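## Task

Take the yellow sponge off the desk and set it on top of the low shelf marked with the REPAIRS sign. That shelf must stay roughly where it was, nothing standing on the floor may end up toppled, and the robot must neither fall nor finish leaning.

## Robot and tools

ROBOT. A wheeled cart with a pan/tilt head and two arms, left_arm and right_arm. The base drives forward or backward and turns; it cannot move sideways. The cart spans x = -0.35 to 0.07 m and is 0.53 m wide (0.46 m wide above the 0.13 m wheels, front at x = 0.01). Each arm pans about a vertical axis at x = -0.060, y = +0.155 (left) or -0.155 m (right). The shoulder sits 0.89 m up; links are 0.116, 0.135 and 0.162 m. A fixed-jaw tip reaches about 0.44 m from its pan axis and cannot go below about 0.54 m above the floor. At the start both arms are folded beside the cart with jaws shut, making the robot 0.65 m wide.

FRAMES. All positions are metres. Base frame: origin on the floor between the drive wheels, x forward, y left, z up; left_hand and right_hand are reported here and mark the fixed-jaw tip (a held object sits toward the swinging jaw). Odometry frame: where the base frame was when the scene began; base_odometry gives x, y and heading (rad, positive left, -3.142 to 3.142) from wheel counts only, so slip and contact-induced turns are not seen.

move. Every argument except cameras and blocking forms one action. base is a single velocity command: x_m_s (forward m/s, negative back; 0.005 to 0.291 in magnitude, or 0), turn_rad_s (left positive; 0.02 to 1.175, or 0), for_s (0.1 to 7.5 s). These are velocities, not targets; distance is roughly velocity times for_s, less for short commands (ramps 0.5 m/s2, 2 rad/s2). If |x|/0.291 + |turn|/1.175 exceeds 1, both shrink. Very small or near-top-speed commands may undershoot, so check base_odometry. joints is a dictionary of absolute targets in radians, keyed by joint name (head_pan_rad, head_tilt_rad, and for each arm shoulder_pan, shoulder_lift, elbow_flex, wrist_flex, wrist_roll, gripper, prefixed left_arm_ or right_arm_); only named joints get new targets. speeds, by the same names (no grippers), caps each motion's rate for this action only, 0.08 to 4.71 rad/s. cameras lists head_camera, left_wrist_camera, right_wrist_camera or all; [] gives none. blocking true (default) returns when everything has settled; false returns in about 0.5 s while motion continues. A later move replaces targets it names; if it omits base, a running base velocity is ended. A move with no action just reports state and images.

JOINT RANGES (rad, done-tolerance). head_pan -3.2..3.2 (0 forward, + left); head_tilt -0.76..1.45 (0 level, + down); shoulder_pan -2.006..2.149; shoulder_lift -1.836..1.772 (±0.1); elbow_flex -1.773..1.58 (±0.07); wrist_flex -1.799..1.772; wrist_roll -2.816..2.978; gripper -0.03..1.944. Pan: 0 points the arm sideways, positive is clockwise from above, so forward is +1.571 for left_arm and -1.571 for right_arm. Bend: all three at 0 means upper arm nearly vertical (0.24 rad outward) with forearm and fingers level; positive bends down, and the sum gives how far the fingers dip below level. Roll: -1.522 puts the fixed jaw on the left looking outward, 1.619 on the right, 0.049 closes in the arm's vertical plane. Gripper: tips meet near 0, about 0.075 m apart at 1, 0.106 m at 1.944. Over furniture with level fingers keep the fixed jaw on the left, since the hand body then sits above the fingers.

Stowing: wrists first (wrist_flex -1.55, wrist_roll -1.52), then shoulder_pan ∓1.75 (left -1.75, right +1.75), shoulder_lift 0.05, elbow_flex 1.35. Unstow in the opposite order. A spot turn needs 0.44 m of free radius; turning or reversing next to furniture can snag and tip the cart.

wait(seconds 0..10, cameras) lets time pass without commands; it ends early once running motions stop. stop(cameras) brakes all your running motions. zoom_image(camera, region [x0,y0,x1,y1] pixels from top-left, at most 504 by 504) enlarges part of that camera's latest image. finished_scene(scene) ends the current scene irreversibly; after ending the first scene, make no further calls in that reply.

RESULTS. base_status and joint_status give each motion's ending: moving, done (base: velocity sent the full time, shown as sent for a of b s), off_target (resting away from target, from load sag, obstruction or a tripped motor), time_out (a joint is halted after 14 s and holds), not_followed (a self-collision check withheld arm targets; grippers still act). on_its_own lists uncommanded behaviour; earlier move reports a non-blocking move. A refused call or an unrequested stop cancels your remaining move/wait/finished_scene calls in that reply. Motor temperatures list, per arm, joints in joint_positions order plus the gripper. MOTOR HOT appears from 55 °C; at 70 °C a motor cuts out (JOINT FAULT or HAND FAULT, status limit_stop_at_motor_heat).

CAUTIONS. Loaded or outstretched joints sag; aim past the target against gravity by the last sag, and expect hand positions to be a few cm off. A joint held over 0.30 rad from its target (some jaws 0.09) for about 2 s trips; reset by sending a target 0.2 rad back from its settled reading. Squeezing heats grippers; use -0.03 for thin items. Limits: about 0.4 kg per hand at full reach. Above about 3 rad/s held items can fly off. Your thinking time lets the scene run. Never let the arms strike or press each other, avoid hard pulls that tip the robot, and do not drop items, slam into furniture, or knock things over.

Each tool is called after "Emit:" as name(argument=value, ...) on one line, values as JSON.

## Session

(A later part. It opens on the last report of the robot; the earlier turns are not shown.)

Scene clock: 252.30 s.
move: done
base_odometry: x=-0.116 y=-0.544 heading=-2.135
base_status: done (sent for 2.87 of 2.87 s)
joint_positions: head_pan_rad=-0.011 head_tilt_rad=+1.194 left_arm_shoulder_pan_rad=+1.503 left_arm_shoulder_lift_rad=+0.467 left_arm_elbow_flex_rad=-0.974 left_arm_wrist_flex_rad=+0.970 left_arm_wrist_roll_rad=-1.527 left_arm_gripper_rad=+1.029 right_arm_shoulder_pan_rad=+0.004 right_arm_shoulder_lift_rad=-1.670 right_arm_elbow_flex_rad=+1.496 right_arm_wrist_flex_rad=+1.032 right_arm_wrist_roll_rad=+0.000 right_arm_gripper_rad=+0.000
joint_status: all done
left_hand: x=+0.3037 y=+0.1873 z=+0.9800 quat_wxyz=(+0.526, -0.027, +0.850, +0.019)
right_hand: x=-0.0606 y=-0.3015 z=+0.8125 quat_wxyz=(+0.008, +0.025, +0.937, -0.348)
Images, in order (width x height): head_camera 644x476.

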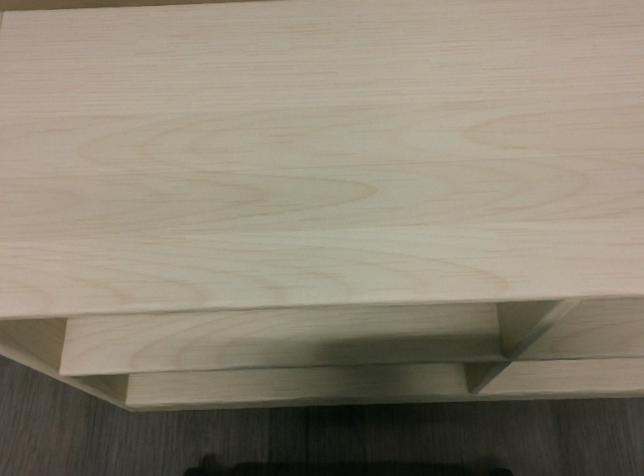

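Emit:
move(joints={"left_arm_shoulder_pan_rad":1.571,"left_arm_shoulder_lift_rad":1.3,"left_arm_elbow_flex_rad":-0.4,"left_arm_wrist_flex_rad":-0.15}, speeds={"left_arm_shoulder_lift_rad":0.6,"left_arm_elbow_flex_rad":0.4,"left_arm_wrist_flex_rad":0.8}, cameras=["head_camera","left_wrist_camera"])

Scene clock: 274.73 s.
move: done
base_odometry: x=-0.116 y=-0.544 heading=-2.135
base_status: not commanded
joint_positions: head_pan_rad=-0.011 head_tilt_rad=+1.194 left_arm_shoulder_pan_rad=+1.568 left_arm_shoulder_lift_rad=+1.317 left_arm_elbow_flex_rad=-0.398 left_arm_wrist_flex_rad=-0.135 left_arm_wrist_roll_rad=-1.527 left_arm_gripper_rad=+1.029 right_arm_shoulder_pan_rad=+0.004 right_arm_shoulder_lift_rad=-1.670 right_arm_elbow_flex_rad=+1.496 right_arm_wrist_flex_rad=+1.032 right_arm_wrist_roll_rad=+0.000 right_arm_gripper_rad=+0.000
joint_status: all done
left_hand: x=+0.2860 y=+0.1637 z=+0.6777 quat_wxyz=(+0.383, +0.001, +0.924, +0.002)
right_hand: x=-0.0606 y=-0.3015 z=+0.8125 quat_wxyz=(+0.008, +0.025, +0.937, -0.348)
Images, in order (width x height): head_camera 644x476, left_wrist_camera 644x476.

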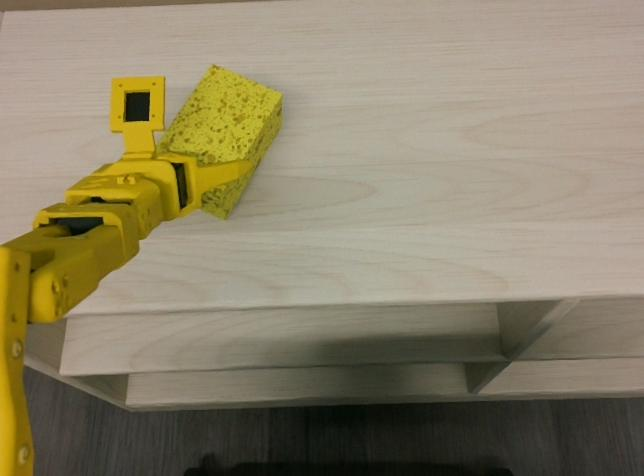

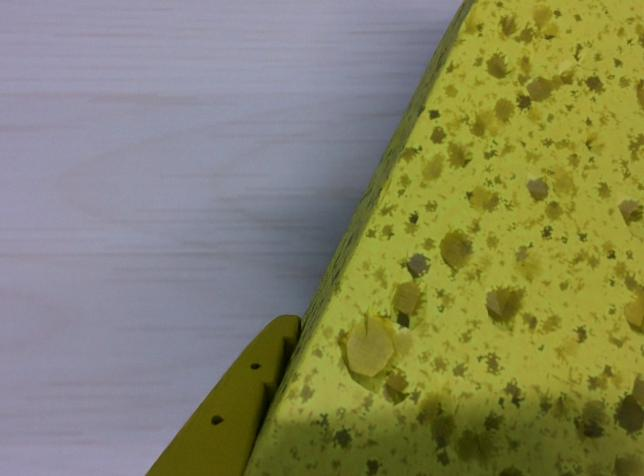

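Emit:
move(joints={"left_arm_shoulder_lift_rad":1.52,"left_arm_wrist_flex_rad":-0.37}, speeds={"left_arm_shoulder_lift_rad":0.2,"left_arm_wrist_flex_rad":0.2}, cameras=["head_camera","left_wrist_camera"])

Scene clock: 282.90 s.
move: done
base_odometry: x=-0.116 y=-0.544 heading=-2.135
base_status: not commanded
joint_positions: head_pan_rad=-0.011 head_tilt_rad=+1.194 left_arm_shoulder_pan_rad=+1.566 left_arm_shoulder_lift_rad=+1.522 left_arm_elbow_flex_rad=-0.398 left_arm_wrist_flex_rad=-0.362 left_arm_wrist_roll_rad=-1.518 left_arm_gripper_rad=+1.029 right_arm_shoulder_pan_rad=+0.004 right_arm_shoulder_lift_rad=-1.670 right_arm_elbow_flex_rad=+1.496 right_arm_wrist_flex_rad=+1.032 right_arm_wrist_roll_rad=+0.000 right_arm_gripper_rad=+0.000
joint_status: all done
left_hand: x=+0.2631 y=+0.1642 z=+0.6410 quat_wxyz=(+0.393, -0.004, +0.919, +0.000)
right_hand: x=-0.0606 y=-0.3015 z=+0.8125 quat_wxyz=(+0.008, +0.025, +0.937, -0.348)
Images, in order (width x height): head_camera 644x476, left_wrist_camera 644x476.

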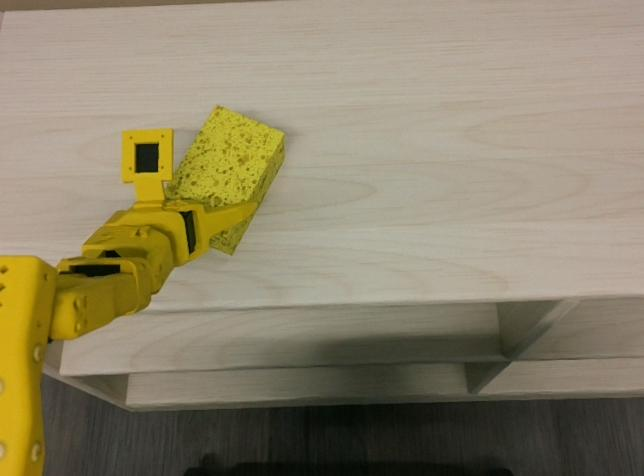

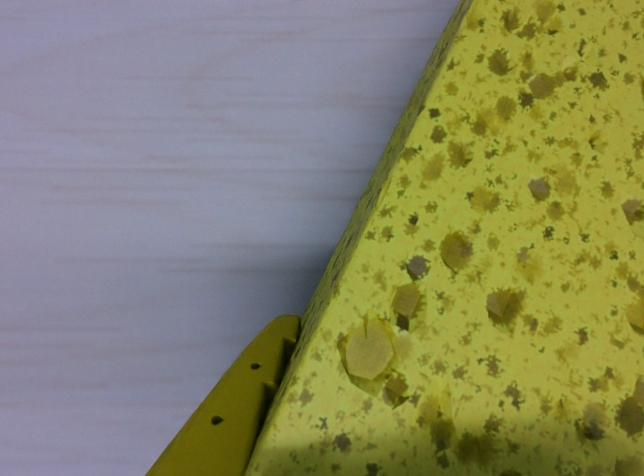

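Emit:
move(joints={"left_arm_shoulder_lift_rad":1.72,"left_arm_wrist_flex_rad":-0.57}, speeds={"left_arm_shoulder_lift_rad":0.2,"left_arm_wrist_flex_rad":0.2}, cameras=["head_camera","left_wrist_camera"])

Scene clock: 290.33 s.
move: done
base_odometry: x=-0.116 y=-0.544 heading=-2.135
base_status: not commanded
joint_positions: head_pan_rad=-0.011 head_tilt_rad=+1.194 left_arm_shoulder_pan_rad=+1.565 left_arm_shoulder_lift_rad=+1.630 left_arm_elbow_flex_rad=-0.409 left_arm_wrist_flex_rad=-0.579 left_arm_wrist_roll_rad=-1.518 left_arm_gripper_rad=+1.029 right_arm_shoulder_pan_rad=+0.004 right_arm_shoulder_lift_rad=-1.670 right_arm_elbow_flex_rad=+1.496 right_arm_wrist_flex_rad=+1.032 right_arm_wrist_roll_rad=+0.000 right_arm_gripper_rad=+0.000
joint_status: all done
left_hand: x=+0.2607 y=+0.1646 z=+0.6383 quat_wxyz=(+0.448, -0.005, +0.894, +0.000)
right_hand: x=-0.0606 y=-0.3015 z=+0.8125 quat_wxyz=(+0.008, +0.025, +0.937, -0.348)
Images, in order (width x height): head_camera 644x476, left_wrist_camera 644x476.

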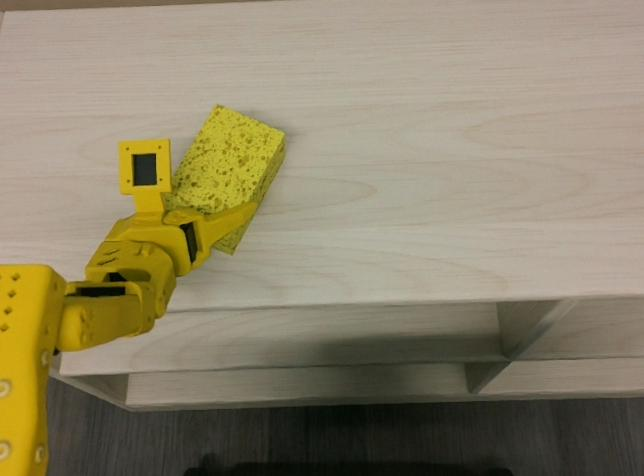

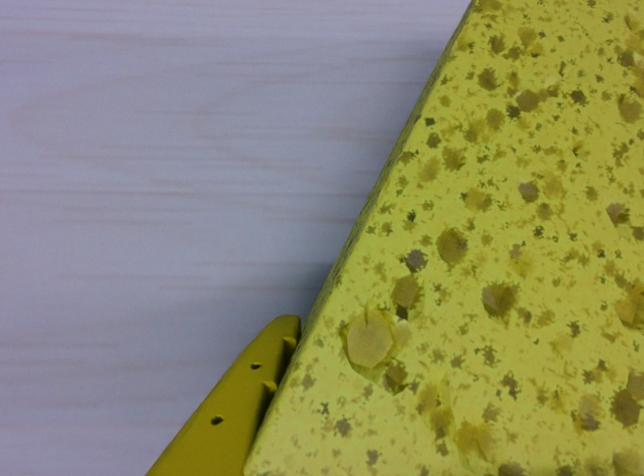

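Emit:
move(joints={"left_arm_shoulder_lift_rad":1.64,"left_arm_wrist_flex_rad":-0.49}, speeds={"left_arm_wrist_flex_rad":0.2})

Emit:
move(joints={"left_arm_gripper_rad":1.3}, cameras=["head_camera","left_wrist_camera"])

Scene clock: 298.03 s.
move: off_target
base_odometry: x=-0.116 y=-0.544 heading=-2.135
base_status: not commanded
joint_positions: head_pan_rad=-0.011 head_tilt_rad=+1.194 left_arm_shoulder_pan_rad=+1.565 left_arm_shoulder_lift_rad=+1.613 left_arm_elbow_flex_rad=-0.412 left_arm_wrist_flex_rad=-0.533 left_arm_wrist_roll_rad=-1.518 left_arm_gripper_rad=+1.029 right_arm_shoulder_pan_rad=+0.004 right_arm_shoulder_lift_rad=-1.670 right_arm_elbow_flex_rad=+1.496 right_arm_wrist_flex_rad=+1.032 right_arm_wrist_roll_rad=+0.000 right_arm_gripper_rad=+0.000
joint_status: left_arm_wrist_flex_rad off_target (ended at -0.533, target -0.490); the others done
left_hand: x=+0.2612 y=+0.1646 z=+0.6379 quat_wxyz=(+0.437, -0.005, +0.900, +0.000)
right_hand: x=-0.0606 y=-0.3015 z=+0.8125 quat_wxyz=(+0.008, +0.025, +0.937, -0.348)
pictures: none

Scene clock: 298.77 s.
move: done
base_odometry: x=-0.116 y=-0.544 heading=-2.135
base_status: not commanded
joint_positions: head_pan_rad=-0.011 head_tilt_rad=+1.194 left_arm_shoulder_pan_rad=+1.565 left_arm_shoulder_lift_rad=+1.624 left_arm_elbow_flex_rad=-0.415 left_arm_wrist_flex_rad=-0.506 left_arm_wrist_roll_rad=-1.518 left_arm_gripper_rad=+1.295 right_arm_shoulder_pan_rad=+0.004 right_arm_shoulder_lift_rad=-1.670 right_arm_elbow_flex_rad=+1.496 right_arm_wrist_flex_rad=+1.032 right_arm_wrist_roll_rad=+0.000 right_arm_gripper_rad=+0.000
joint_status: all done
left_hand: x=+0.2563 y=+0.1646 z=+0.6319 quat_wxyz=(+0.421, -0.005, +0.907, +0.000)
right_hand: x=-0.0606 y=-0.3015 z=+0.8125 quat_wxyz=(+0.008, +0.025, +0.937, -0.348)
Images, in order (width x height): head_camera 644x476, left_wrist_camera 644x476.

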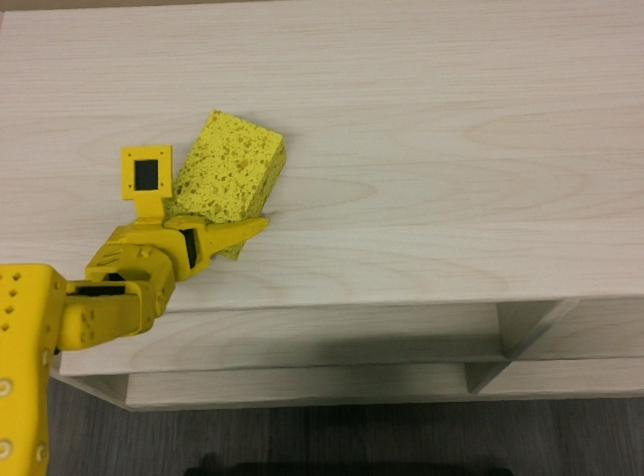

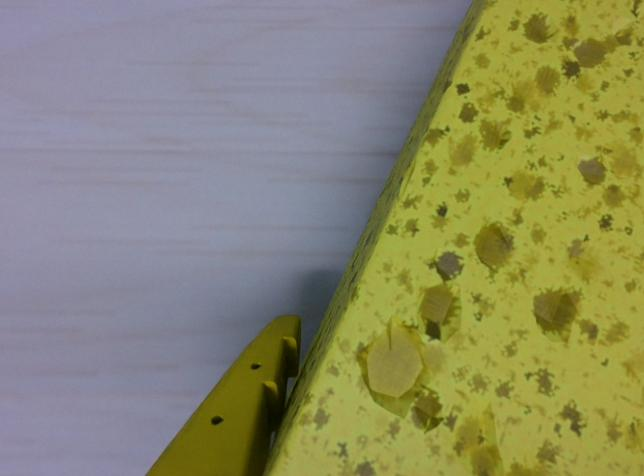

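Emit:
move(joints={"left_arm_gripper_rad":1.6})

Emit:
move(base={"x_m_s":-0.12,"for_s":2.5}, joints={"head_tilt_rad":0.9}, cameras=["head_camera"])

Scene clock: 305.70 s.
move: done
base_odometry: x=-0.116 y=-0.544 heading=-2.135
base_status: not commanded
joint_positions: head_pan_rad=-0.011 head_tilt_rad=+1.194 left_arm_shoulder_pan_rad=+1.565 left_arm_shoulder_lift_rad=+1.647 left_arm_elbow_flex_rad=-0.401 left_arm_wrist_flex_rad=-0.489 left_arm_wrist_roll_rad=-1.518 left_arm_gripper_rad=+1.592 right_arm_shoulder_pan_rad=+0.003 right_arm_shoulder_lift_rad=-1.670 right_arm_elbow_flex_rad=+1.496 right_arm_wrist_flex_rad=+1.032 right_arm_wrist_roll_rad=+0.000 right_arm_gripper_rad=+0.000
joint_status: all done
left_hand: x=+0.2452 y=+0.1646 z=+0.6211 quat_wxyz=(+0.396, -0.005, +0.918, +0.000)
right_hand: x=-0.0604 y=-0.3015 z=+0.8125 quat_wxyz=(+0.008, +0.024, +0.937, -0.348)
pictures: none

Scene clock: 309.13 s.
move: done
base_odometry: x=+0.044 y=-0.290 heading=-2.134
base_status: done (sent for 2.5 of 2.5 s)
joint_positions: head_pan_rad=-0.011 head_tilt_rad=+0.914 left_arm_shoulder_pan_rad=+1.565 left_arm_shoulder_lift_rad=+1.648 left_arm_elbow_flex_rad=-0.401 left_arm_wrist_flex_rad=-0.489 left_arm_wrist_roll_rad=-1.518 left_arm_gripper_rad=+1.592 right_arm_shoulder_pan_rad=+0.004 right_arm_shoulder_lift_rad=-1.670 right_arm_elbow_flex_rad=+1.496 right_arm_wrist_flex_rad=+1.032 right_arm_wrist_roll_rad=+0.000 right_arm_gripper_rad=+0.000
joint_status: all done
left_hand: x=+0.2447 y=+0.1646 z=+0.6207 quat_wxyz=(+0.395, -0.005, +0.918, +0.000)
right_hand: x=-0.0606 y=-0.3015 z=+0.8125 quat_wxyz=(+0.008, +0.025, +0.937, -0.348)
Images, in order (width x height): head_camera 644x476.

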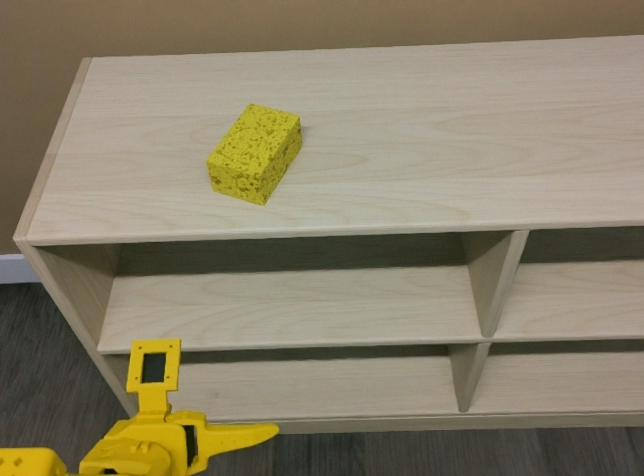

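Done.

Emit:
finished_scene(scene=2)

The scene is finished: the task was done.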